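## Task

Push each drive blank that carries a green sticker all the way in until it stops and latches, and leave blanks of any other colour alone. The rack is loose on the table: it must not tip beyond a slight amount, which would fail the task, and it must finish in its starting position.

## Robot and tools

Robot: two low-cost arms, left_arm and right_arm, each ending in a parallel two-finger gripper. Fingers point along the gripper's +z axis and separate along its y axis. The reported hand position is the point between the finger pads, about 1 cm short of the tips.

Frame: one scene frame for everything. Origin is at table-top height, halfway between the nominal arm bases; +x points out over the table, +z up, and left_arm sits on the +y side (this says nothing about image left or right). Calibrated bases: left_arm at (-0.015, +0.310, 0) m, right_arm at (+0.044, -0.266, 0) m. Reported positions and orientations can be off by a few centimetres, more at long reach. A camera stand is fixed behind the arms.

Command rows: every motion is written as rows of 14 numbers, each in [-1, 1]: left_arm dx, dy, dz, rx, ry, rz, opening, then the same seven for right_arm. Both arms always appear, even when only one moves. dx, dy, dz, rx, ry, rz are an offset, not a pose, measured along scene axes from that arm's Hand target as it stood when the action or move began; 1.0 equals 0.6 m or 180 degrees; rx, ry, rz form one rotation vector, turning about the Hand target position. Every row in an action counts from that same starting Hand target, so sending an offset twice moves twice. Writing zeros in all six pose slots re-commands the current Hand target (useful to end a push: it pulls the target back). The opening number is absolute: +1 fully open (0.094 m), -1 closed. A 0 there is a real command, so to keep a gripper as it is, repeat its current value (see Tool commands).

Tools:
- execute_actions(actions, cameras): actions is a list of actions; each action is up to 15 rows, one per 1/30 s step; a short table repeats its last row to fill 15 steps. An empty list returns state, images from all cameras, scene number and task. cameras picks images by name, ["all"] or [].
- move(target, speed, blend, opening_speed, grip_force, blocking, cameras): drives each gripper in a straight line toward the offset row (or a list of up to 15 rows, each counted from the same starting Hand targets). speed is path top speed in m/s, 0.002 to 2.9, default 0.25 (turning capped at twice that in rad/s), one value or one per target. blend in metres rounds corners in a list; 0 stops at each. opening_speed, 0.2 or more per second on the -1..+1 scale, makes fingers move gradually. grip_force is newtons per pad, 10 to 50, one number or one per arm; it persists. blocking=false returns after about 0.5 s while the move keeps going. Total path time is capped at 10 s. Paths do not avoid obstacles or the other arm.
- wait(seconds 0 to 10): lets time pass holding the last command.
- stop(): brakes a running move.
- zoom_image(camera, region): camera is cam_low, cam_left_wrist or cam_right_wrist; region [x0, y0, x1, y1] pixels of the latest 896x504 image, at most 504 by 504.
- read_manual(section): licence texts only.
- finished_scene(scene 1 to 3): ends the current scene irreversibly; later calls act in the next scene. The goal must hold without the robot.

Results: per arm end_effector_position (m) and end_effector_quat_wxyz, Hand target (your last commanded pose after clipping; next offsets count from here), Tool commands, grip_measured (same scale as opening; reads up to about 2.5 mm wide when empty), grip_effort_nm (gripper motor effort, negative closing; not a pad force), Joint positions, joint torques (include arm weight, noisy), and joint velocities, which may say within noise. A move adds a move: line: done, off_target, moving, held or fault, plus limits=paced (pose clipped) or limits=held (steps withheld). Done means at rest within 10 mm and 2 degrees; neither done nor off_target tells you about contact. MOTOR HOT appears at 75 °C; at 90 °C the arm folds up and is idle for the rest of the scene.

Behaviour to expect: the controller limits each step's orientation change to 40 degrees from the measured one. Grippers often settle a few centimetres short of target through friction and weight; a wait will not fix it, but another command (even zeros) or an extra offset will. Very small moves may not start. Faster moves overshoot and stray more, especially near full stretch. Keep paths away from an arm's own base, which can flip its shoulder.

Avoid: a loose rack that tips or slides, so push blanks gently and slowly, straight in, and stop once resistance shows the latch has engaged; push pressure rises with speed and with how far the target lies beyond contact. Do not hit the table, rack or arms; contact or squeezing between the two grippers can fail the scene, and the clearance check does not guard grippers or wrist cameras. Do not let anything fall off the table. Avoid long pushes at unreachable targets and stretched-out holding, which heat motors. Cameras are cam_low (fixed, behind) and the two wrist cameras; use them and zoom_image to read sticker colours before pressing.

Each tool is called after "Emit:" as a command line: name --argument value for each argument, lists and objects as JSON in quotes; but a table of rows of numbers goes row by row, as --pt "numbers of a row", without its own name.

## Session

Emit:
execute_actions --actions '[]'

Scene clock: 0.00 s.
left_arm: end_effector_position=(+0.2292, +0.1235, +0.2491) grip_measured=+1.000 grip_effort_nm=n/a end_effector_quat_wxyz=(+0.500, -0.005, +0.803, -0.324) | right_arm: end_effector_position=(+0.2957, -0.2018, +0.2805) grip_measured=+1.000 grip_effort_nm=n/a end_effector_quat_wxyz=(+0.551, +0.255, +0.776, +0.170)
Joint positions: left_arm=[-0.743 0.705 0.595 -0.191 -0.189 -0.64 0.094] | right_arm=[0.681 0.638 0.781 -0.574 0.645 0.888 0.094]
Joint velocities: within noise
Joint torques (N m): no reading
Heat: left arm: 23 °C; right arm: 25 °C.
Hand target: left_arm +0.2297, +0.1246, +0.2569; +0.509, -0.006, +0.797, -0.325 | right_arm +0.2944, -0.2046, +0.2817; +0.554, +0.255, +0.775, +0.165
Tool commands: left_gripper/opening=+1.0 right_gripper/opening=+1.0

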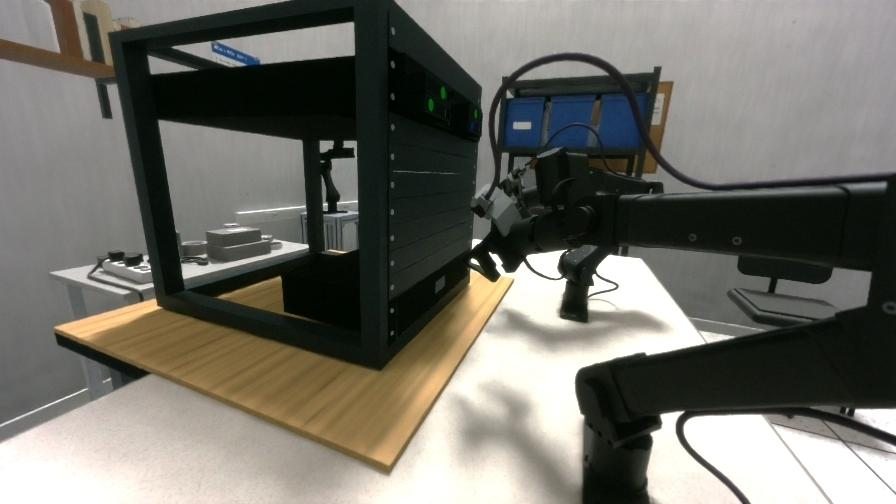

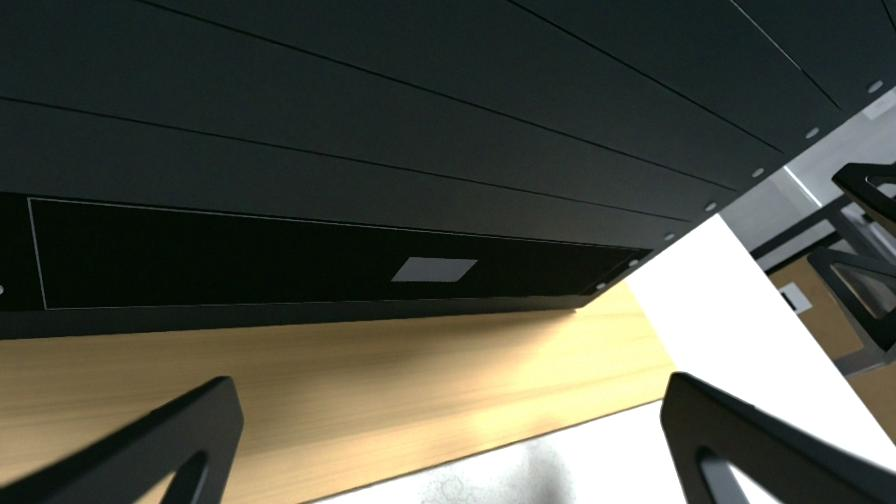

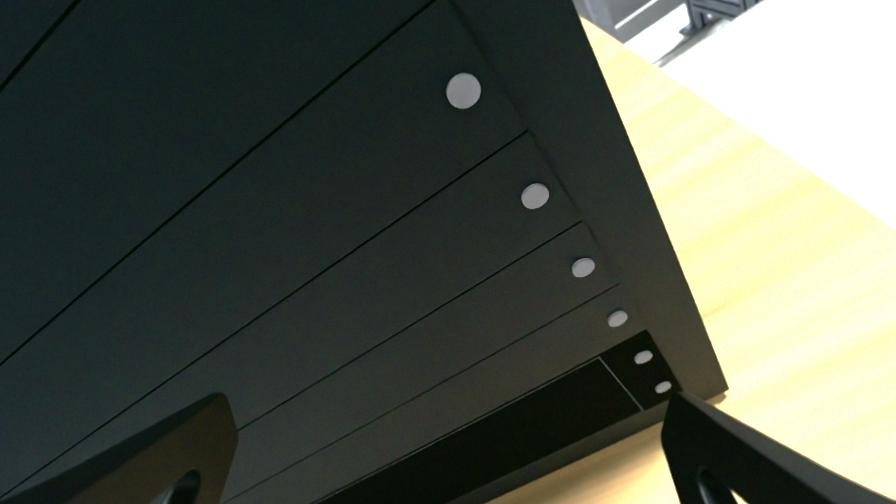

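Emit:
zoom_image --camera "cam_low" --region '[360, 20, 500, 150]'

Emit:
zoom_image --camera "cam_low" --region '[100, 0, 604, 400]'

Scaled by 3.600 from the camera's 896x504 image, which has a finer 1280x720 frame.

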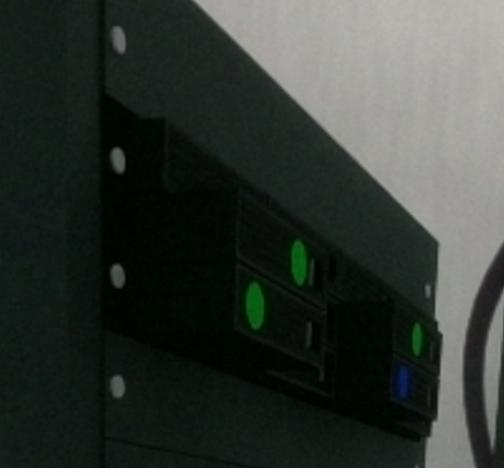

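Scaled by 1.000.

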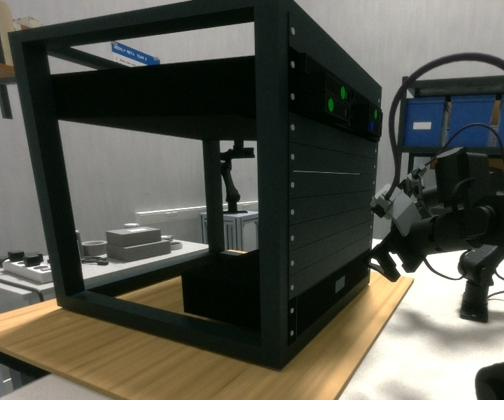

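Emit:
move --target '[0.0,0.042,0.372,0.126,-0.156,0.040,-0.95,-0.09,0.091,0.33,-0.174,-0.135,0.148,-0.95]' --cameras '["all"]'

Scene clock: 9.27 s.
left_arm: end_effector_position=(+0.2319, +0.1454, +0.4781) grip_measured=-0.948 grip_effort_nm=-0.10 end_effector_quat_wxyz=(+0.699, +0.122, +0.692, -0.133) | right_arm: end_effector_position=(+0.2432, -0.1505, +0.4774) grip_measured=-0.947 grip_effort_nm=-0.14 end_effector_quat_wxyz=(+0.698, -0.115, +0.696, +0.120)
Joint positions: left_arm=[-0.894 0.894 1.293 -0.384 -0.554 -0.006 0.002] | right_arm=[1.084 0.715 1.295 -0.574 0.743 0.002 0.002]
Joint torques (N m): left_arm=[-0.68 -0.28 7.43 1.34 -0.18 0.07] | right_arm=[0.92 1.81 6.3 1.73 -0.12 -0.11]
Heat: left arm: 23 °C; right arm: 27 °C.
Hand target: left_arm +0.2297, +0.1499, +0.4801; +0.696, +0.123, +0.697, -0.123 | right_arm +0.2405, -0.1500, +0.4797; +0.696, -0.123, +0.696, +0.122
Off the commanded pose: left_arm 0.005 m, 1 deg | right_arm 0.004 m, 1 deg.
move: done
camera_calibration:
cam_left_wrist: T_world_to_cam=[[-0.36328, -0.931676, 0.00251225, 0.217822], [-0.396898, 0.152318, -0.905136, 0.53656], [0.842911, -0.329815, -0.425115, 0.145575], [0, 0, 0, 1]] pos_world=[0.169383, 0.169225, 0.546999]
cam_right_wrist: T_world_to_cam=[[0.341919, -0.939349, -0.0267281, -0.212634], [-0.40874, -0.123048, -0.904318, 0.550502], [0.846182, 0.320128, -0.426022, 0.136429], [0, 0, 0, 1]] pos_world=[0.182272, -0.175674, 0.550267]

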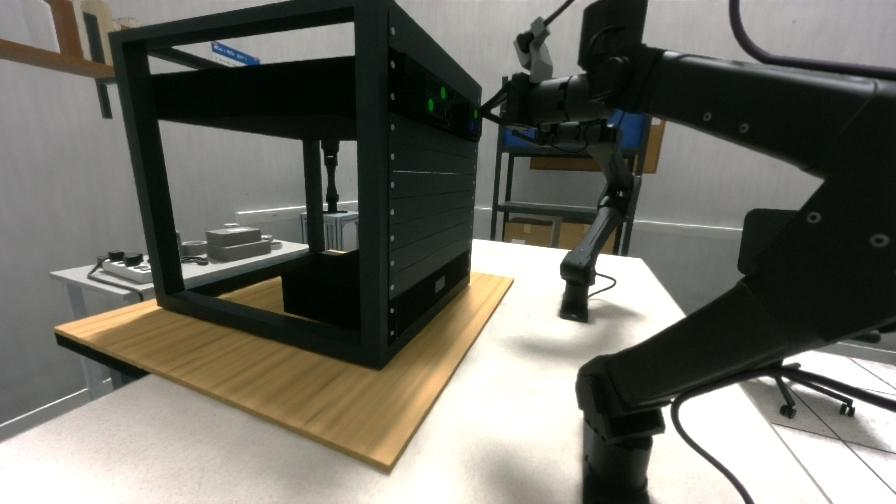

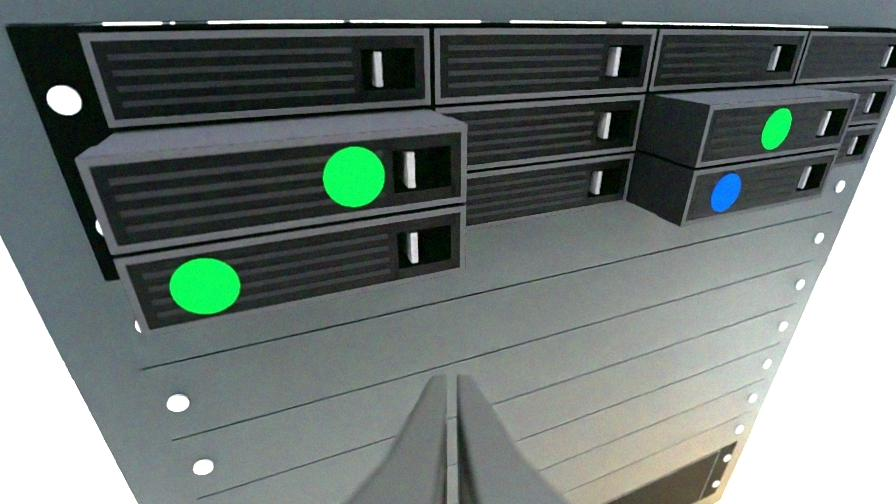

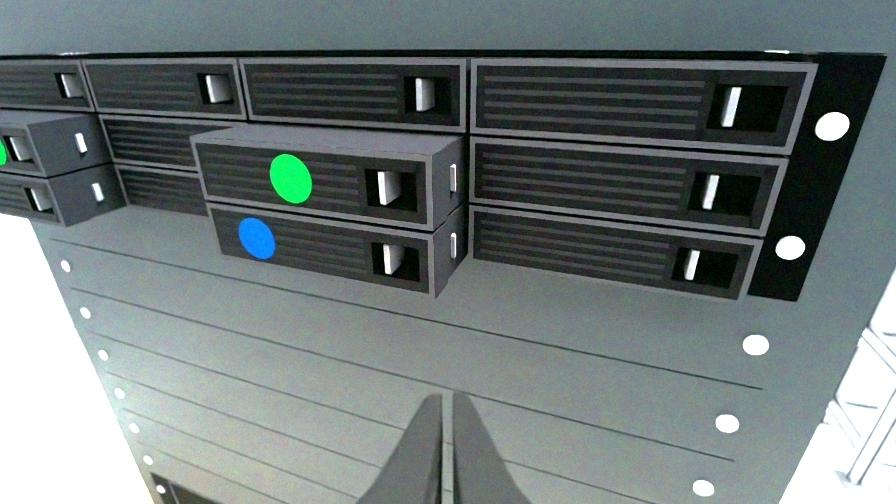

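Emit:
move --target '[0.07,0.025,-0.022,0.446,-0.233,0.109,-1,-0.1,-0.05,0,0,0,0,-1]' --cameras '["all"]'

Scene clock: 20.03 s.
left_arm: end_effector_position=(+0.2763, +0.1624, +0.4564) grip_measured=-0.997 grip_effort_nm=-0.16 end_effector_quat_wxyz=(+0.632, +0.474, +0.360, +0.496) | right_arm: end_effector_position=(+0.1957, -0.1662, +0.4786) grip_measured=-0.997 grip_effort_nm=-0.18 end_effector_quat_wxyz=(+0.693, -0.156, +0.690, +0.140)
Joint positions: left_arm=[-0.678 0.874 0.874 0.326 -0.424 1.726 0] | right_arm=[2.003 0.622 1.301 -0.6 1.573 -0.103 0]
Joint torques (N m): left_arm=[0.65 -1.92 5.3 2.19 0.23 0.01] | right_arm=[0.96 2.02 4.3 1.43 0.06 -0.12]
Heat: left arm: 25 °C; right arm: 27 °C.
Hand target: left_arm +0.2717, +0.1648, +0.4670; +0.651, +0.454, +0.349, +0.498 | right_arm +0.1804, -0.1800, +0.4797; +0.696, -0.123, +0.696, +0.122
Off the commanded pose: left_arm 0.012 m, 3 deg | right_arm 0.021 m, 4 deg.
joint sent to its limit (right arm) — joint 5 (wrist yaw), upper limit. The joint targets are off in position and orientation.
move: off_target (left_arm, right_arm)
camera_calibration:
cam_left_wrist: T_world_to_cam=[[0.28065, -0.044867, -0.958761, 0.366593], [-0.184079, 0.977848, -0.0996441, -0.0285663], [0.941993, 0.204453, 0.266174, -0.325093], [0, 0, 0, 1]] pos_world=[0.198092, 0.110848, 0.43516]
cam_right_wrist: T_world_to_cam=[[0.423528, -0.905876, 0.00365789, -0.235985], [-0.388666, -0.185359, -0.902541, 0.515083], [0.818268, 0.38083, -0.430588, 0.199912], [0, 0, 0, 1]] pos_world=[0.13656, -0.19443, 0.551827]

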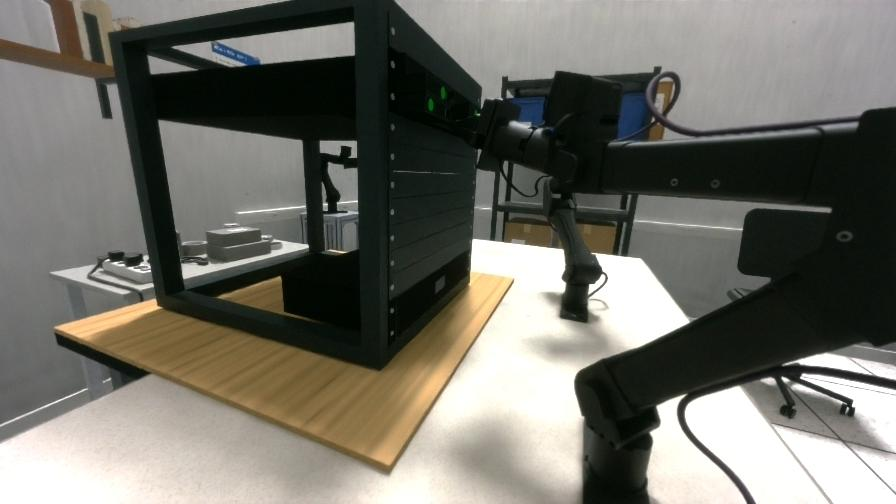

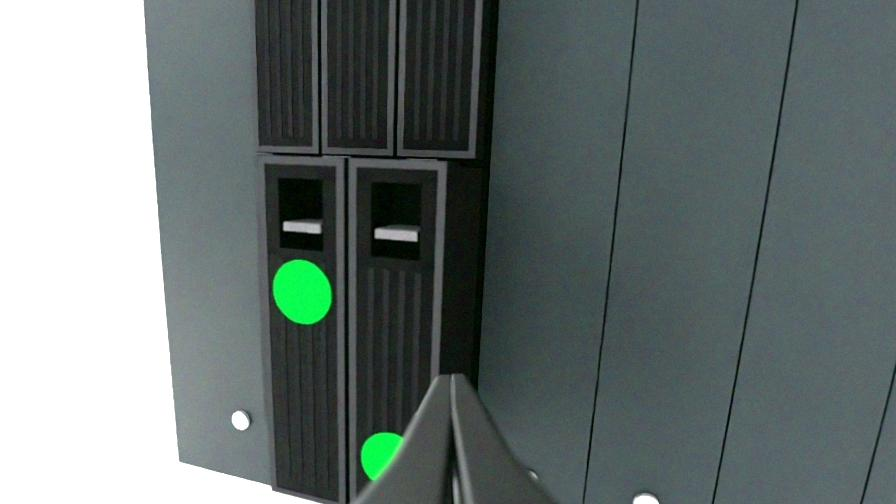

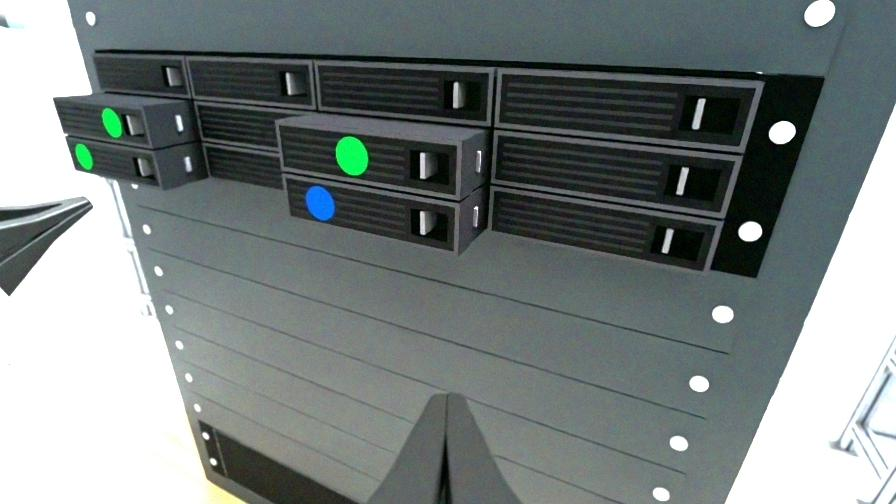

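Emit:
move --target '[0.025,0.004,0.030,0,0,0,-1,0.05,0,0,0,0,0,-1]' --cameras '["cam_left_wrist"]' --speed 0.12

Scene clock: 23.07 s.
left_arm: end_effector_position=(+0.2905, +0.1658, +0.4672) grip_measured=-0.997 grip_effort_nm=-0.16 end_effector_quat_wxyz=(+0.631, +0.472, +0.354, +0.504) | right_arm: end_effector_position=(+0.2102, -0.1793, +0.4799) grip_measured=-0.997 grip_effort_nm=-0.18 end_effector_quat_wxyz=(+0.700, -0.116, +0.694, +0.125)
Joint positions: left_arm=[-0.611 0.922 0.926 0.326 -0.361 1.721 0] | right_arm=[1.671 0.622 1.314 -0.65 1.321 -0.03 0]
Joint torques (N m): left_arm=[0.62 -1.46 8.62 1.77 0.22 -0.23] | right_arm=[-0.96 3.52 5.49 1.06 -0.15 0.09]
Heat: left arm: 26 °C; right arm: 27 °C.
Hand target: left_arm +0.2868, +0.1672, +0.4849; +0.651, +0.454, +0.349, +0.498 | right_arm +0.2104, -0.1800, +0.4797; +0.696, -0.123, +0.696, +0.122
Off the commanded pose: left_arm 0.018 m, 3 deg | right_arm 0.001 m, 1 deg.
move: off_target (left_arm)
camera_calibration:
cam_left_wrist: T_world_to_cam=[[0.294143, -0.0335901, -0.955171, 0.365737], [-0.18922, 0.977554, -0.0926472, -0.0298403], [0.936844, 0.207989, 0.281184, -0.348121], [0, 0, 0, 1]] pos_world=[0.21291, 0.113861, 0.444463]
Images, in order (width x height): cam_left_wrist 896x504.

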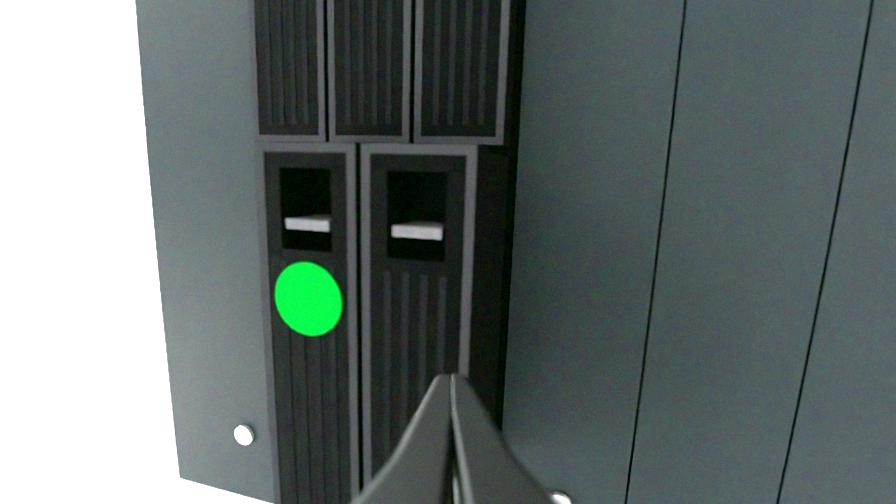

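Emit:
move --target '[0.008,0,0.022,0,0,0,-1,0,0,0,0,0,0,-1]' --cameras '["cam_left_wrist"]' --speed 0.12

Scene clock: 24.90 s.
left_arm: end_effector_position=(+0.2933, +0.1674, +0.4891) grip_measured=-0.997 grip_effort_nm=-0.16 end_effector_quat_wxyz=(+0.641, +0.458, +0.350, +0.507) | right_arm: end_effector_position=(+0.2100, -0.1788, +0.4796) grip_measured=-0.997 grip_effort_nm=-0.18 end_effector_quat_wxyz=(+0.699, -0.117, +0.694, +0.126)
Joint positions: left_arm=[-0.594 0.954 0.993 0.326 -0.346 1.715 0] | right_arm=[1.671 0.622 1.314 -0.653 1.318 -0.028 0]
Joint torques (N m): left_arm=[0.61 -1.5 8.58 1.36 0.23 -0.22] | right_arm=[-1.13 3.58 5.59 1.06 -0.14 0.1]
Heat: left arm: 26 °C; right arm: 27 °C.
Hand target: left_arm +0.2916, +0.1673, +0.4981; +0.651, +0.454, +0.349, +0.498 | right_arm +0.2104, -0.1800, +0.4797; +0.696, -0.123, +0.696, +0.122
Off the commanded pose: left_arm 0.009 m, 2 deg | right_arm 0.001 m, 1 deg.
move: done
camera_calibration:
cam_left_wrist: T_world_to_cam=[[0.323035, -0.0545576, -0.944813, 0.375764], [-0.186345, 0.975126, -0.12002, -0.0159794], [0.92786, 0.214832, 0.304834, -0.367435], [0, 0, 0, 1]] pos_world=[0.216566, 0.11502, 0.465115]
Images, in order (width x height): cam_left_wrist 896x504.

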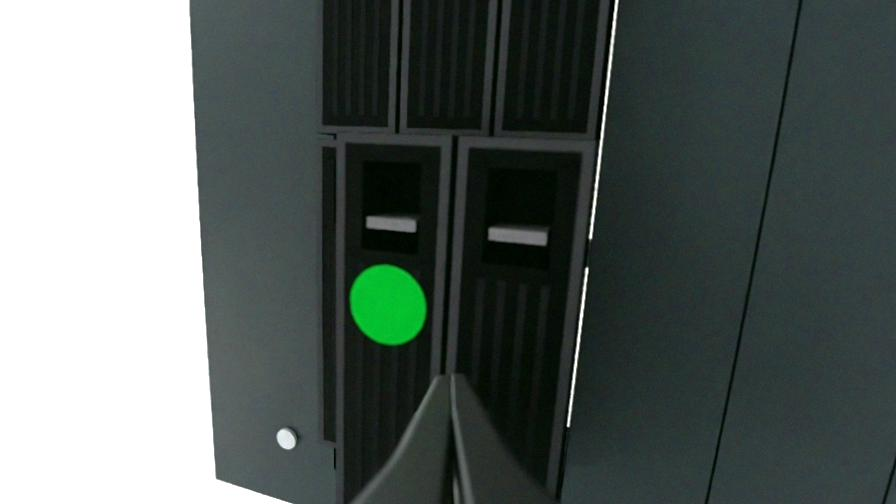

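Emit:
move --target '[0.006,0,-0.015,0,0,0,-1,0,0,0,0,0,0,-1]' --cameras '["cam_left_wrist"]' --speed 0.12

Scene clock: 26.43 s.
left_arm: end_effector_position=(+0.2944, +0.1691, +0.4894) grip_measured=-0.997 grip_effort_nm=-0.16 end_effector_quat_wxyz=(+0.642, +0.457, +0.350, +0.507) | right_arm: end_effector_position=(+0.2100, -0.1788, +0.4796) grip_measured=-0.997 grip_effort_nm=-0.18 end_effector_quat_wxyz=(+0.699, -0.117, +0.694, +0.126)
Joint positions: left_arm=[-0.583 0.954 0.993 0.326 -0.335 1.71 0] | right_arm=[1.671 0.622 1.314 -0.653 1.318 -0.028 0]
Joint torques (N m): left_arm=[0.58 -1.39 5.78 1.71 0.22 -0.23] | right_arm=[-1.11 3.58 5.57 1.06 -0.14 0.09]
Heat: left arm: 26 °C; right arm: 27 °C.
Hand target: left_arm +0.2951, +0.1672, +0.4891; +0.651, +0.454, +0.349, +0.498 | right_arm +0.2104, -0.1800, +0.4797; +0.696, -0.123, +0.696, +0.122
Off the commanded pose: left_arm 0.002 m, 1 deg | right_arm 0.001 m, 1 deg.
move: done
camera_calibration:
cam_left_wrist: T_world_to_cam=[[0.324061, -0.0555451, -0.944404, 0.375416], [-0.186095, 0.975027, -0.121203, -0.0168198], [0.927552, 0.215026, 0.305632, -0.369096], [0, 0, 0, 1]] pos_world=[0.217568, 0.116618, 0.465313]
Images, in order (width x height): cam_left_wrist 896x504.

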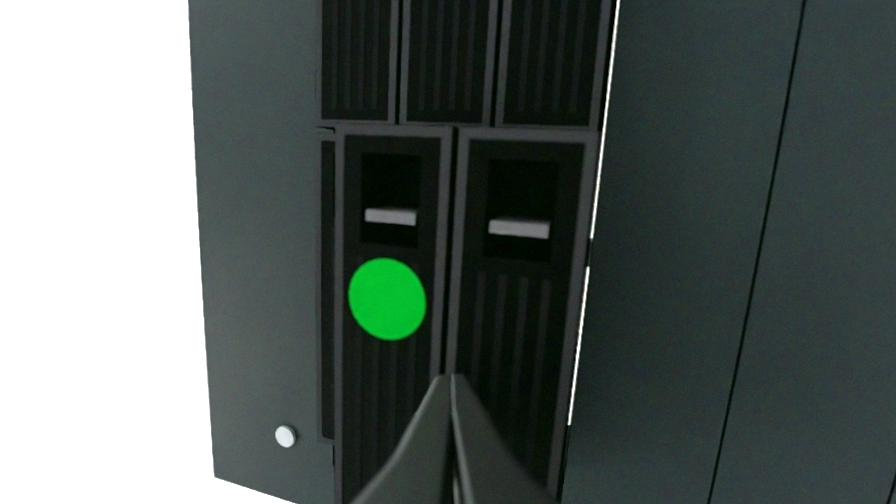

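Emit:
move --target '[0.0,0,-0.012,0,0,0,-1,0,0,0,0,0,0,-1]' --speed 0.12

Scene clock: 29.27 s.
left_arm: end_effector_position=(+0.2975, +0.1666, +0.4772) grip_measured=-0.997 grip_effort_nm=-0.16 end_effector_quat_wxyz=(+0.635, +0.467, +0.353, +0.504) | right_arm: end_effector_position=(+0.2100, -0.1788, +0.4796) grip_measured=-0.997 grip_effort_nm=-0.18 end_effector_quat_wxyz=(+0.699, -0.117, +0.694, +0.126)
Joint positions: left_arm=[-0.583 0.954 0.967 0.326 -0.334 1.71 0] | right_arm=[1.671 0.622 1.314 -0.653 1.318 -0.028 0]
Joint torques (N m): left_arm=[0.51 -2.13 5.31 1.99 0.21 -0.23] | right_arm=[-1.11 3.58 5.6 1.07 -0.13 0.1]
Heat: left arm: 26 °C; right arm: 27 °C.
Hand target: left_arm +0.2951, +0.1672, +0.4819; +0.651, +0.454, +0.349, +0.498 | right_arm +0.2104, -0.1800, +0.4797; +0.696, -0.123, +0.696, +0.122
Off the commanded pose: left_arm 0.005 m, 2 deg | right_arm 0.001 m, 1 deg.
move: done

Emit:
move --target '[0.05,0,0.003,0,0,0,-1,0,0,0,0,0,0,-1]' --speed 0.06 --cameras '["cam_left_wrist","cam_low"]'

Scene clock: 31.17 s.
left_arm: end_effector_position=(+0.3309, +0.1652, +0.4530) grip_measured=-0.997 grip_effort_nm=-0.16 end_effector_quat_wxyz=(+0.618, +0.490, +0.363, +0.497) | right_arm: end_effector_position=(+0.2100, -0.1788, +0.4796) grip_measured=-0.997 grip_effort_nm=-0.18 end_effector_quat_wxyz=(+0.699, -0.117, +0.694, +0.126)
Joint positions: left_arm=[-0.498 1.044 0.967 0.346 -0.255 1.68 0] | right_arm=[1.671 0.622 1.314 -0.653 1.318 -0.028 0]
Joint torques (N m): left_arm=[0.5 -2.76 9.1 2.28 0.18 -0.23] | right_arm=[-1.1 3.56 5.59 1.06 -0.14 0.1]
Heat: left arm: 27 °C; right arm: 27 °C.
Hand target: left_arm +0.3251, +0.1672, +0.4837; +0.651, +0.454, +0.349, +0.498 | right_arm +0.2104, -0.1800, +0.4797; +0.696, -0.123, +0.696, +0.122
Off the commanded pose: left_arm 0.031 m, 6 deg | right_arm 0.001 m, 1 deg.
move: off_target (left_arm)
camera_calibration:
cam_left_wrist: T_world_to_cam=[[0.252492, -0.0139377, -0.967499, 0.356313], [-0.192749, 0.979132, -0.0644078, -0.0349095], [0.948207, 0.202747, 0.244536, -0.368196], [0, 0, 0, 1]] pos_world=[0.252431, 0.113798, 0.432521]
Images, in order (width x height): cam_low 896x504, cam_left_wrist 896x504.

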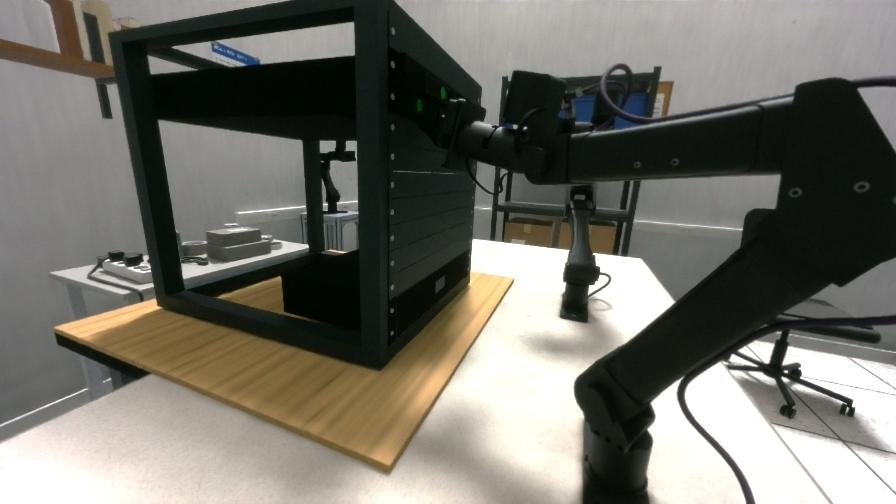

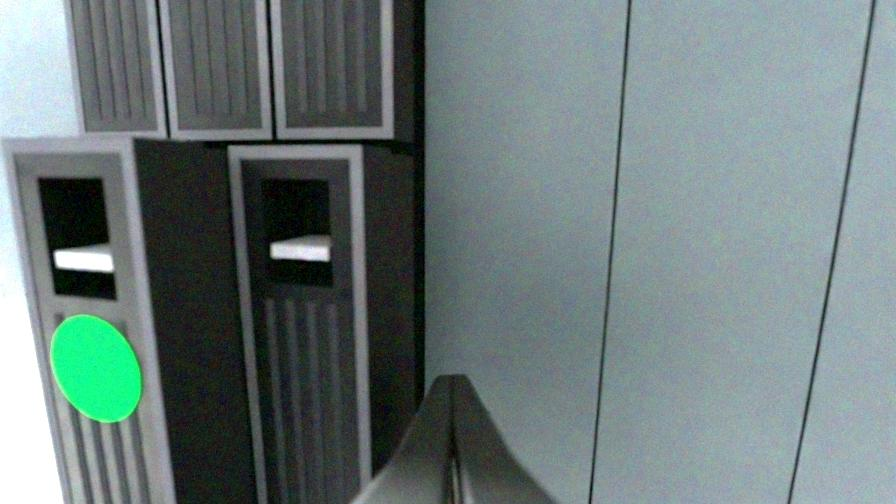

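Emit:
move --target '[-0.06,0,0.013,0,0,0,-1,0,0,0,0,0,0,-1]' --speed 0.12 --cameras '["cam_left_wrist"]'

Scene clock: 33.70 s.
left_arm: end_effector_position=(+0.2931, +0.1651, +0.4836) grip_measured=-0.997 grip_effort_nm=-0.16 end_effector_quat_wxyz=(+0.649, +0.458, +0.349, +0.498) | right_arm: end_effector_position=(+0.2100, -0.1788, +0.4796) grip_measured=-0.997 grip_effort_nm=-0.18 end_effector_quat_wxyz=(+0.699, -0.117, +0.694, +0.126)
Joint positions: left_arm=[-0.59 0.949 0.967 0.346 -0.326 1.695 0] | right_arm=[1.671 0.622 1.314 -0.653 1.318 -0.028 0]
Joint torques (N m): left_arm=[-0.59 -2.36 7.98 1.35 -0.08 0] | right_arm=[-1.11 3.56 5.59 1.06 -0.14 0.1]
Heat: left arm: 27 °C; right arm: 27 °C.
Hand target: left_arm +0.2892, +0.1672, +0.4915; +0.651, +0.454, +0.349, +0.498 | right_arm +0.2104, -0.1800, +0.4797; +0.696, -0.123, +0.696, +0.122
Off the commanded pose: left_arm 0.009 m, 0 deg | right_arm 0.001 m, 1 deg.
move: done
camera_calibration:
cam_left_wrist: T_world_to_cam=[[0.320569, -0.0726711, -0.944434, 0.374027], [-0.165847, 0.977345, -0.131497, -0.0152104], [0.932593, 0.198786, 0.301254, -0.362015], [0, 0, 0, 1]] pos_world=[0.215189, 0.11401, 0.460301]
Images, in order (width x height): cam_left_wrist 896x504.

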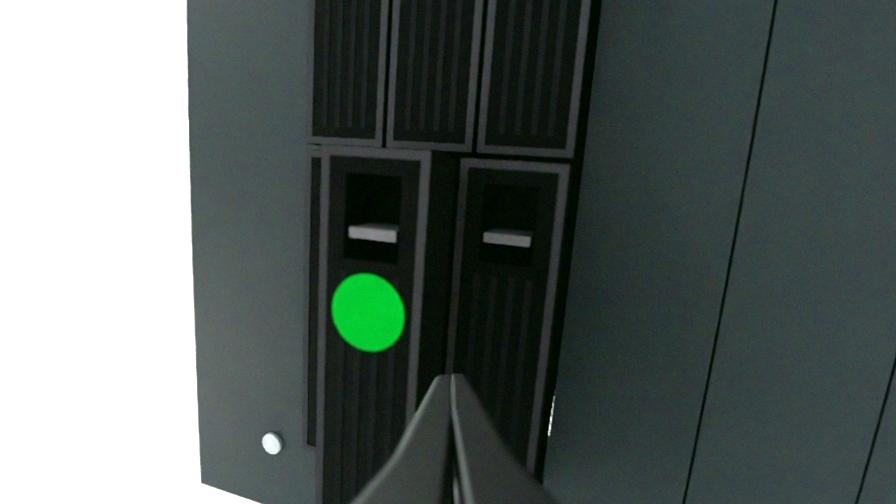

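Emit:
move --target '[0.04,0,0.017,0,0,0,-1,0,0,0,0,0,0,-1]' --speed 0.12

Scene clock: 35.63 s.
left_arm: end_effector_position=(+0.3156, +0.1680, +0.4910) grip_measured=-0.997 grip_effort_nm=-0.16 end_effector_quat_wxyz=(+0.639, +0.458, +0.353, +0.507) | right_arm: end_effector_position=(+0.2100, -0.1788, +0.4796) grip_measured=-0.997 grip_effort_nm=-0.18 end_effector_quat_wxyz=(+0.699, -0.117, +0.694, +0.126)
Joint positions: left_arm=[-0.53 1.027 1.035 0.346 -0.291 1.691 0] | right_arm=[1.671 0.622 1.314 -0.653 1.318 -0.028 0]
Joint torques (N m): left_arm=[0.57 -2.29 8.87 1.4 0.26 -0.23] | right_arm=[-1.1 3.58 5.57 1.07 -0.14 0.1]
Heat: left arm: 26 °C; right arm: 27 °C.
Hand target: left_arm +0.3131, +0.1672, +0.5018; +0.651, +0.454, +0.349, +0.498 | right_arm +0.2104, -0.1800, +0.4797; +0.696, -0.123, +0.696, +0.122
Off the commanded pose: left_arm 0.011 m, 2 deg | right_arm 0.001 m, 1 deg.
move: off_target (left_arm)

Emit:
move --target '[0.03,0,0.0,0,0,0,-1,0,0,0,0,0,0,-1]' --speed 0.12 --cameras '["cam_left_wrist"]'

Scene clock: 37.03 s.
left_arm: end_effector_position=(+0.3319, +0.1687, +0.4903) grip_measured=-0.997 grip_effort_nm=-0.16 end_effector_quat_wxyz=(+0.636, +0.463, +0.354, +0.506) | right_arm: end_effector_position=(+0.2100, -0.1788, +0.4796) grip_measured=-0.997 grip_effort_nm=-0.18 end_effector_quat_wxyz=(+0.699, -0.117, +0.694, +0.126)
Joint positions: left_arm=[-0.485 1.078 1.069 0.346 -0.248 1.675 0] | right_arm=[1.671 0.622 1.314 -0.653 1.318 -0.028 0]
Joint torques (N m): left_arm=[0.65 -2.15 8.49 1.65 0.26 -0.22] | right_arm=[-1.11 3.58 5.59 1.07 -0.14 0.09]
Heat: left arm: 26 °C; right arm: 27 °C.
Hand target: left_arm +0.3311, +0.1673, +0.5018; +0.651, +0.454, +0.349, +0.498 | right_arm +0.2104, -0.1800, +0.4797; +0.696, -0.123, +0.696, +0.122
Off the commanded pose: left_arm 0.012 m, 2 deg | right_arm 0.001 m, 1 deg.
move: off_target (left_arm)
camera_calibration:
cam_left_wrist: T_world_to_cam=[[0.30964, -0.0471059, -0.949686, 0.370067], [-0.191765, 0.975156, -0.110893, -0.012566], [0.931316, 0.216454, 0.292914, -0.399361], [0, 0, 0, 1]] pos_world=[0.254934, 0.116129, 0.467033]
Images, in order (width x height): cam_left_wrist 896x504.

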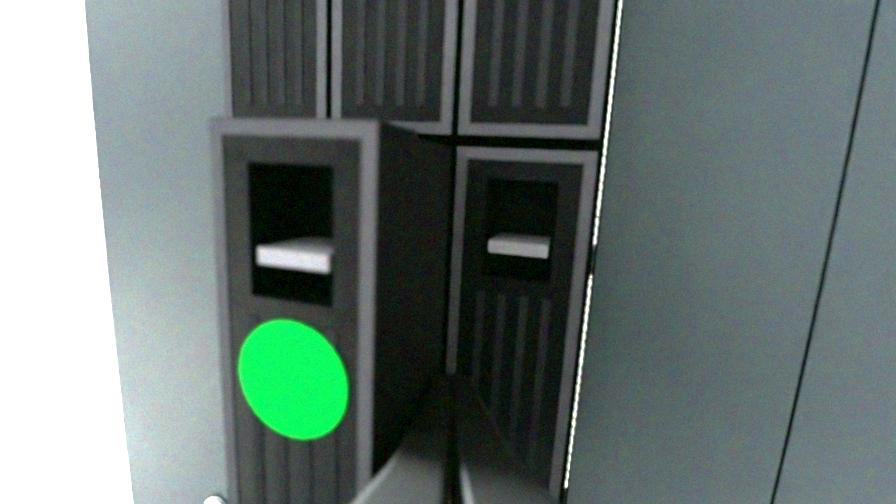

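Emit:
move --target '[0.028,0,-0.01,0,0,0,-1,0,0,0,0,0,0,-1]' --speed 0.08 --cameras '["cam_left_wrist"]'

Scene clock: 38.83 s.
left_arm: end_effector_position=(+0.3366, +0.1669, +0.4870) grip_measured=-0.997 grip_effort_nm=-0.16 end_effector_quat_wxyz=(+0.640, +0.470, +0.349, +0.498) | right_arm: end_effector_position=(+0.2100, -0.1788, +0.4796) grip_measured=-0.997 grip_effort_nm=-0.18 end_effector_quat_wxyz=(+0.699, -0.117, +0.694, +0.126)
Joint positions: left_arm=[-0.463 1.089 1.069 0.348 -0.205 1.661 0] | right_arm=[1.671 0.622 1.314 -0.653 1.318 -0.028 0]
Joint torques (N m): left_arm=[2.06 0.96 8.61 2.12 0.14 -0.21] | right_arm=[-1.11 3.56 5.59 1.06 -0.14 0.1]
Heat: left arm: 27 °C; right arm: 27 °C.
Hand target: left_arm +0.3479, +0.1672, +0.4958; +0.651, +0.454, +0.349, +0.498 | right_arm +0.2104, -0.1800, +0.4797; +0.696, -0.123, +0.696, +0.122
Off the commanded pose: left_arm 0.014 m, 2 deg | right_arm 0.001 m, 1 deg.
move: off_target (left_arm)
camera_calibration:
cam_left_wrist: T_world_to_cam=[[0.303088, -0.0497636, -0.951662, 0.369093], [-0.170019, 0.97979, -0.105382, -0.0210768], [0.937673, 0.193741, 0.288502, -0.398649], [0, 0, 0, 1]] pos_world=[0.258352, 0.116253, 0.464042]
Images, in order (width x height): cam_left_wrist 896x504.

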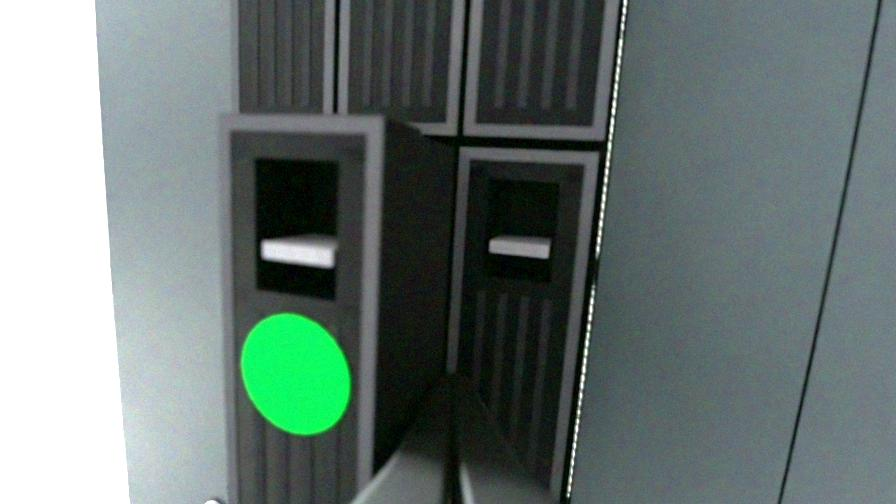

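Emit:
move --target '[0.025,0,-0.003,0,0,0,-1,0,0,0,0,0,0,-1]' --speed 0.08 --cameras '["cam_left_wrist","cam_low"]'

Scene clock: 40.23 s.
left_arm: end_effector_position=(+0.3374, +0.1672, +0.4875) grip_measured=-0.997 grip_effort_nm=-0.16 end_effector_quat_wxyz=(+0.645, +0.473, +0.343, +0.492) | right_arm: end_effector_position=(+0.2100, -0.1788, +0.4796) grip_measured=-0.997 grip_effort_nm=-0.18 end_effector_quat_wxyz=(+0.699, -0.117, +0.694, +0.126)
Joint positions: left_arm=[-0.442 1.089 1.069 0.348 -0.163 1.651 0] | right_arm=[1.671 0.622 1.314 -0.653 1.318 -0.028 0]
Joint torques (N m): left_arm=[2.86 4.72 9.59 2.42 0.07 -0.19] | right_arm=[-1.13 3.56 5.59 1.07 -0.13 0.1]
Heat: left arm: 27 °C; right arm: 27 °C.
Hand target: left_arm +0.3630, +0.1673, +0.4940; +0.651, +0.454, +0.349, +0.498 | right_arm +0.2104, -0.1800, +0.4797; +0.696, -0.123, +0.696, +0.122
Off the commanded pose: left_arm 0.026 m, 2 deg | right_arm 0.001 m, 1 deg.
move: off_target (left_arm)
camera_calibration:
cam_left_wrist: T_world_to_cam=[[0.305126, -0.0543837, -0.950758, 0.368845], [-0.148435, 0.98345, -0.103891, -0.0297794], [0.940673, 0.172826, 0.292004, -0.39881], [0, 0, 0, 1]] pos_world=[0.258185, 0.11827, 0.464043]
Images, in order (width x height): cam_low 896x504, cam_left_wrist 896x504.

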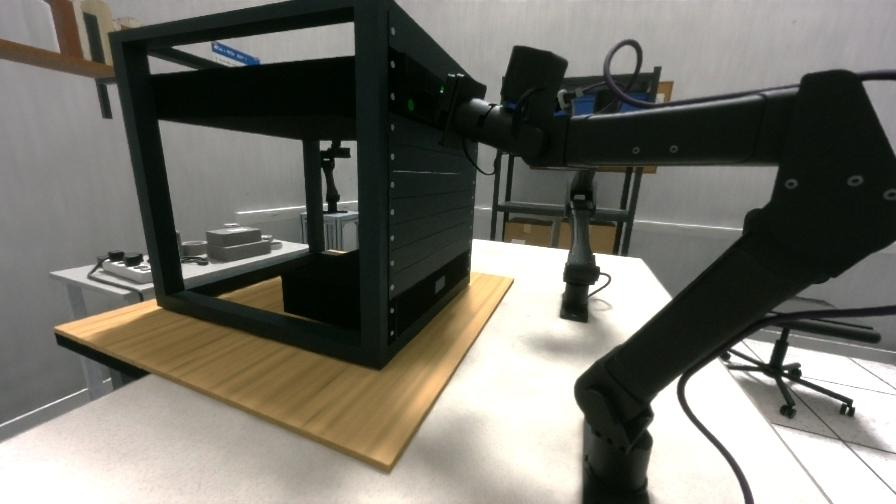

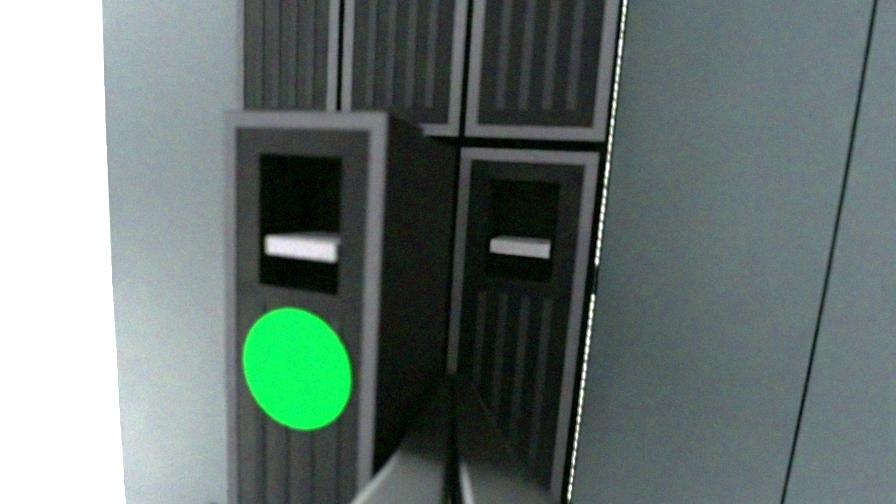

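Emit:
move --pt "-0.11 0 0.01 0 0 0 -1 0 0 0 0 0 0 -1" --pt "-0.11 0 0.052 0 0 0 -1 0 0 0 0 0 0 -1" --speed 0.15 --blend 0.01 --cameras '["cam_left_wrist"]'

Scene clock: 42.60 s.
left_arm: end_effector_position=(+0.3087, +0.1602, +0.4935) grip_measured=-0.997 grip_effort_nm=-0.16 end_effector_quat_wxyz=(+0.630, +0.485, +0.358, +0.490) | right_arm: end_effector_position=(+0.2100, -0.1788, +0.4796) grip_measured=-0.997 grip_effort_nm=-0.18 end_effector_quat_wxyz=(+0.699, -0.117, +0.694, +0.126)
Joint positions: left_arm=[-0.564 1.017 1.103 0.204 -0.301 1.684 0] | right_arm=[1.671 0.622 1.314 -0.653 1.318 -0.028 0]
Joint torques (N m): left_arm=[-0.66 -3.47 10.02 1.83 -0.12 0.03] | right_arm=[-1.11 3.58 5.59 1.06 -0.14 0.09]
Heat: left arm: 27 °C; right arm: 28 °C.
Hand target: left_arm +0.2969, +0.1673, +0.5252; +0.651, +0.454, +0.349, +0.498 | right_arm +0.2104, -0.1800, +0.4797; +0.696, -0.123, +0.696, +0.122
Off the commanded pose: left_arm 0.035 m, 4 deg | right_arm 0.001 m, 1 deg.
move: off_target (left_arm)
camera_calibration:
cam_left_wrist: T_world_to_cam=[[0.263588, -0.0360152, -0.963963, 0.399347], [-0.171722, 0.981589, -0.08363, -0.0290199], [0.949227, 0.187578, 0.252551, -0.357792], [0, 0, 0, 1]] pos_world=[0.229379, 0.109982, 0.472889]
Images, in order (width x height): cam_left_wrist 896x504.

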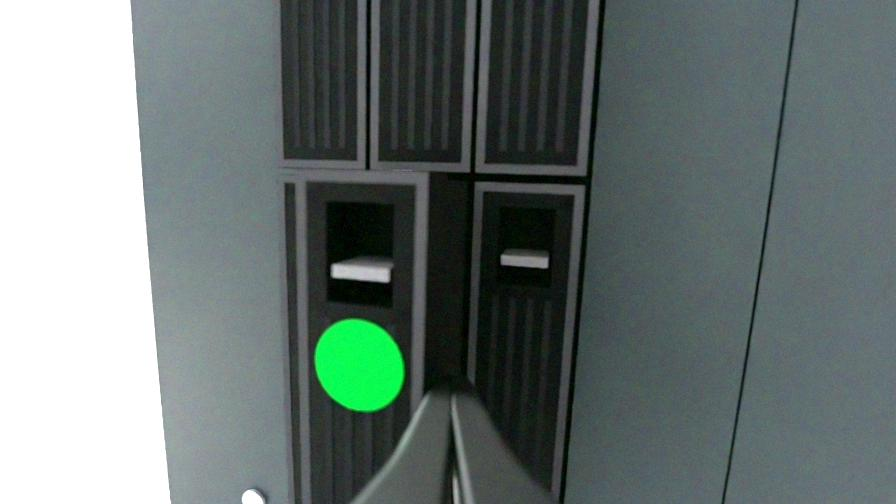

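Emit:
move --target '[-0.02,0,-0.03,0,0,0,-1,0,0,0,0,0,0,-1]' --speed 0.15

Emit:
move --target '[-0.01,-0.01,0.045,0,0,0,-1,0,0,0,0,0,0,-1]' --speed 0.15 --cameras '["cam_left_wrist"]'

Scene clock: 44.30 s.
left_arm: end_effector_position=(+0.2908, +0.1637, +0.4971) grip_measured=-0.997 grip_effort_nm=-0.16 end_effector_quat_wxyz=(+0.636, +0.476, +0.354, +0.493) | right_arm: end_effector_position=(+0.2100, -0.1788, +0.4796) grip_measured=-0.997 grip_effort_nm=-0.18 end_effector_quat_wxyz=(+0.699, -0.117, +0.694, +0.126)
Joint positions: left_arm=[-0.604 0.959 1.07 0.208 -0.338 1.7 0] | right_arm=[1.671 0.622 1.314 -0.653 1.318 -0.028 0]
Joint torques (N m): left_arm=[-0.59 -2.56 5.09 2.18 -0.1 0] | right_arm=[-1.11 3.58 5.57 1.07 -0.14 0.1]
Heat: left arm: 27 °C; right arm: 28 °C.
Hand target: left_arm +0.2850, +0.1673, +0.5071; +0.651, +0.454, +0.349, +0.498 | right_arm +0.2104, -0.1800, +0.4797; +0.696, -0.123, +0.696, +0.122
Off the commanded pose: left_arm 0.012 m, 3 deg | right_arm 0.001 m, 1 deg.
move: off_target (left_arm)

Scene clock: 45.70 s.
left_arm: end_effector_position=(+0.2811, +0.1604, +0.5289) grip_measured=-0.997 grip_effort_nm=-0.16 end_effector_quat_wxyz=(+0.652, +0.454, +0.348, +0.499) | right_arm: end_effector_position=(+0.2100, -0.1788, +0.4796) grip_measured=-0.997 grip_effort_nm=-0.18 end_effector_quat_wxyz=(+0.699, -0.117, +0.694, +0.126)
Joint positions: left_arm=[-0.654 0.983 1.158 0.208 -0.386 1.721 0] | right_arm=[1.671 0.622 1.314 -0.653 1.318 -0.028 0]
Joint torques (N m): left_arm=[-0.61 -1.54 7.9 1.29 -0.07 0.01] | right_arm=[-1.11 3.56 5.57 1.07 -0.13 0.1]
Heat: left arm: 27 °C; right arm: 28 °C.
Hand target: left_arm +0.2789, +0.1613, +0.5342; +0.651, +0.454, +0.349, +0.498 | right_arm +0.2104, -0.1800, +0.4797; +0.696, -0.123, +0.696, +0.122
Off the commanded pose: left_arm 0.006 m, 0 deg | right_arm 0.001 m, 1 deg.
move: done
camera_calibration:
cam_left_wrist: T_world_to_cam=[[0.328661, -0.0774281, -0.941269, 0.417243], [-0.165299, 0.976534, -0.138046, -0.00318032], [0.92987, 0.200961, 0.30815, -0.366677], [0, 0, 0, 1]] pos_world=[0.203305, 0.1091, 0.50529]
Images, in order (width x height): cam_left_wrist 896x504.

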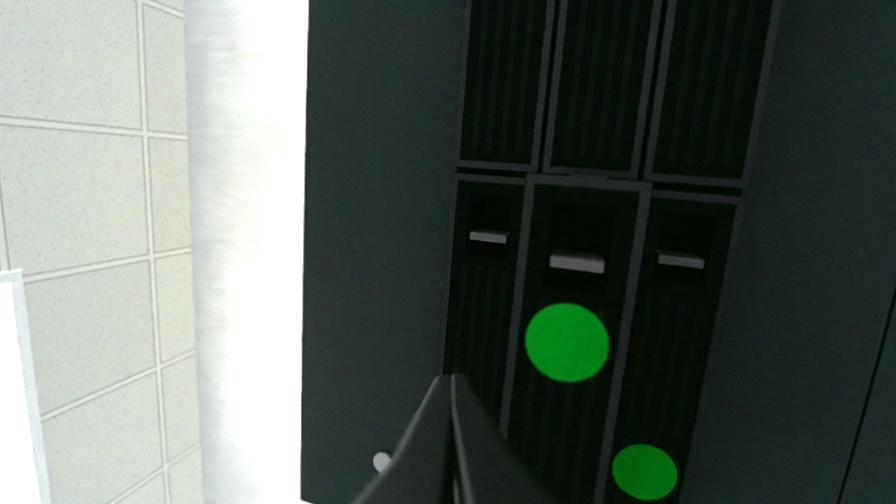

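Emit:
move --target '[0.01,0.003,-0.025,0,0,0,-1,0,0,0,0,0,0,-1]' --speed 0.15 --cameras '["cam_left_wrist"]'

Scene clock: 48.50 s.
left_arm: end_effector_position=(+0.2883, +0.1623, +0.5147) grip_measured=-0.997 grip_effort_nm=-0.16 end_effector_quat_wxyz=(+0.638, +0.463, +0.355, +0.502) | right_arm: end_effector_position=(+0.2100, -0.1788, +0.4796) grip_measured=-0.997 grip_effort_nm=-0.18 end_effector_quat_wxyz=(+0.699, -0.117, +0.694, +0.126)
Joint positions: left_arm=[-0.636 0.983 1.127 0.208 -0.386 1.721 0] | right_arm=[1.671 0.622 1.314 -0.653 1.318 -0.028 0]
Joint torques (N m): left_arm=[0.53 -2.47 5.26 1.84 0.23 -0.11] | right_arm=[-1.11 3.56 5.59 1.07 -0.13 0.09]
Heat: left arm: 27 °C; right arm: 28 °C.
Hand target: left_arm +0.2849, +0.1632, +0.5193; +0.651, +0.454, +0.349, +0.498 | right_arm +0.2104, -0.1800, +0.4797; +0.696, -0.123, +0.696, +0.122
Off the commanded pose: left_arm 0.006 m, 2 deg | right_arm 0.001 m, 1 deg.
move: done
camera_calibration:
cam_left_wrist: T_world_to_cam=[[0.306598, -0.0533744, -0.950342, 0.408706], [-0.186265, 0.975759, -0.114894, -0.0116453], [0.933436, 0.212242, 0.289223, -0.362546], [0, 0, 0, 1]] pos_world=[0.210936, 0.110125, 0.491929]
Images, in order (width x height): cam_left_wrist 896x504.

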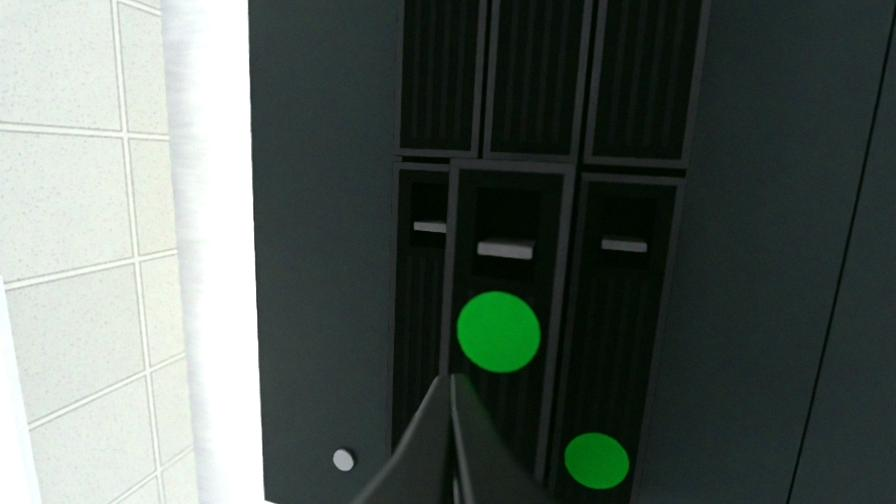

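Emit:
move --target '[0.035,0.003,-0.004,0,0,0,-1,0,0,0,0,0,0,-1]' --speed 0.08 --cameras '["cam_left_wrist"]'

Scene clock: 50.37 s.
left_arm: end_effector_position=(+0.3096, +0.1636, +0.5021) grip_measured=-0.997 grip_effort_nm=-0.16 end_effector_quat_wxyz=(+0.627, +0.478, +0.357, +0.502) | right_arm: end_effector_position=(+0.2100, -0.1788, +0.4796) grip_measured=-0.997 grip_effort_nm=-0.18 end_effector_quat_wxyz=(+0.699, -0.117, +0.694, +0.126)
Joint positions: left_arm=[-0.561 1.027 1.127 0.208 -0.314 1.703 0] | right_arm=[1.671 0.622 1.314 -0.653 1.318 -0.028 0]
Joint torques (N m): left_arm=[0.58 -2.28 6.38 2.19 0.2 -0.22] | right_arm=[-1.1 3.56 5.59 1.07 -0.14 0.1]
Heat: left arm: 27 °C; right arm: 28 °C.
Hand target: left_arm +0.3059, +0.1649, +0.5169; +0.651, +0.454, +0.349, +0.498 | right_arm +0.2104, -0.1800, +0.4797; +0.696, -0.123, +0.696, +0.122
Off the commanded pose: left_arm 0.015 m, 4 deg | right_arm 0.001 m, 1 deg.
move: off_target (left_arm)
camera_calibration:
cam_left_wrist: T_world_to_cam=[[0.281372, -0.0266253, -0.959229, 0.398201], [-0.190144, 0.978248, -0.0829284, -0.0255835], [0.940572, 0.205725, 0.270189, -0.370618], [0, 0, 0, 1]] pos_world=[0.231685, 0.111875, 0.479982]
Images, in order (width x height): cam_left_wrist 896x504.

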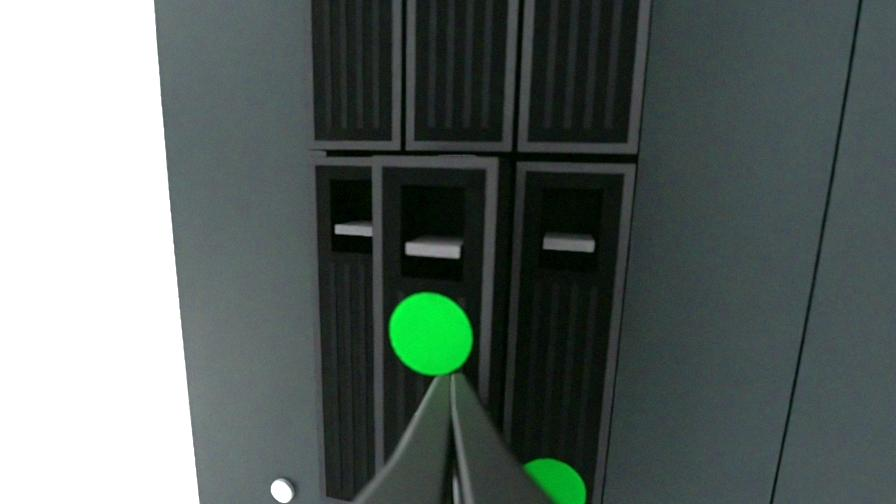

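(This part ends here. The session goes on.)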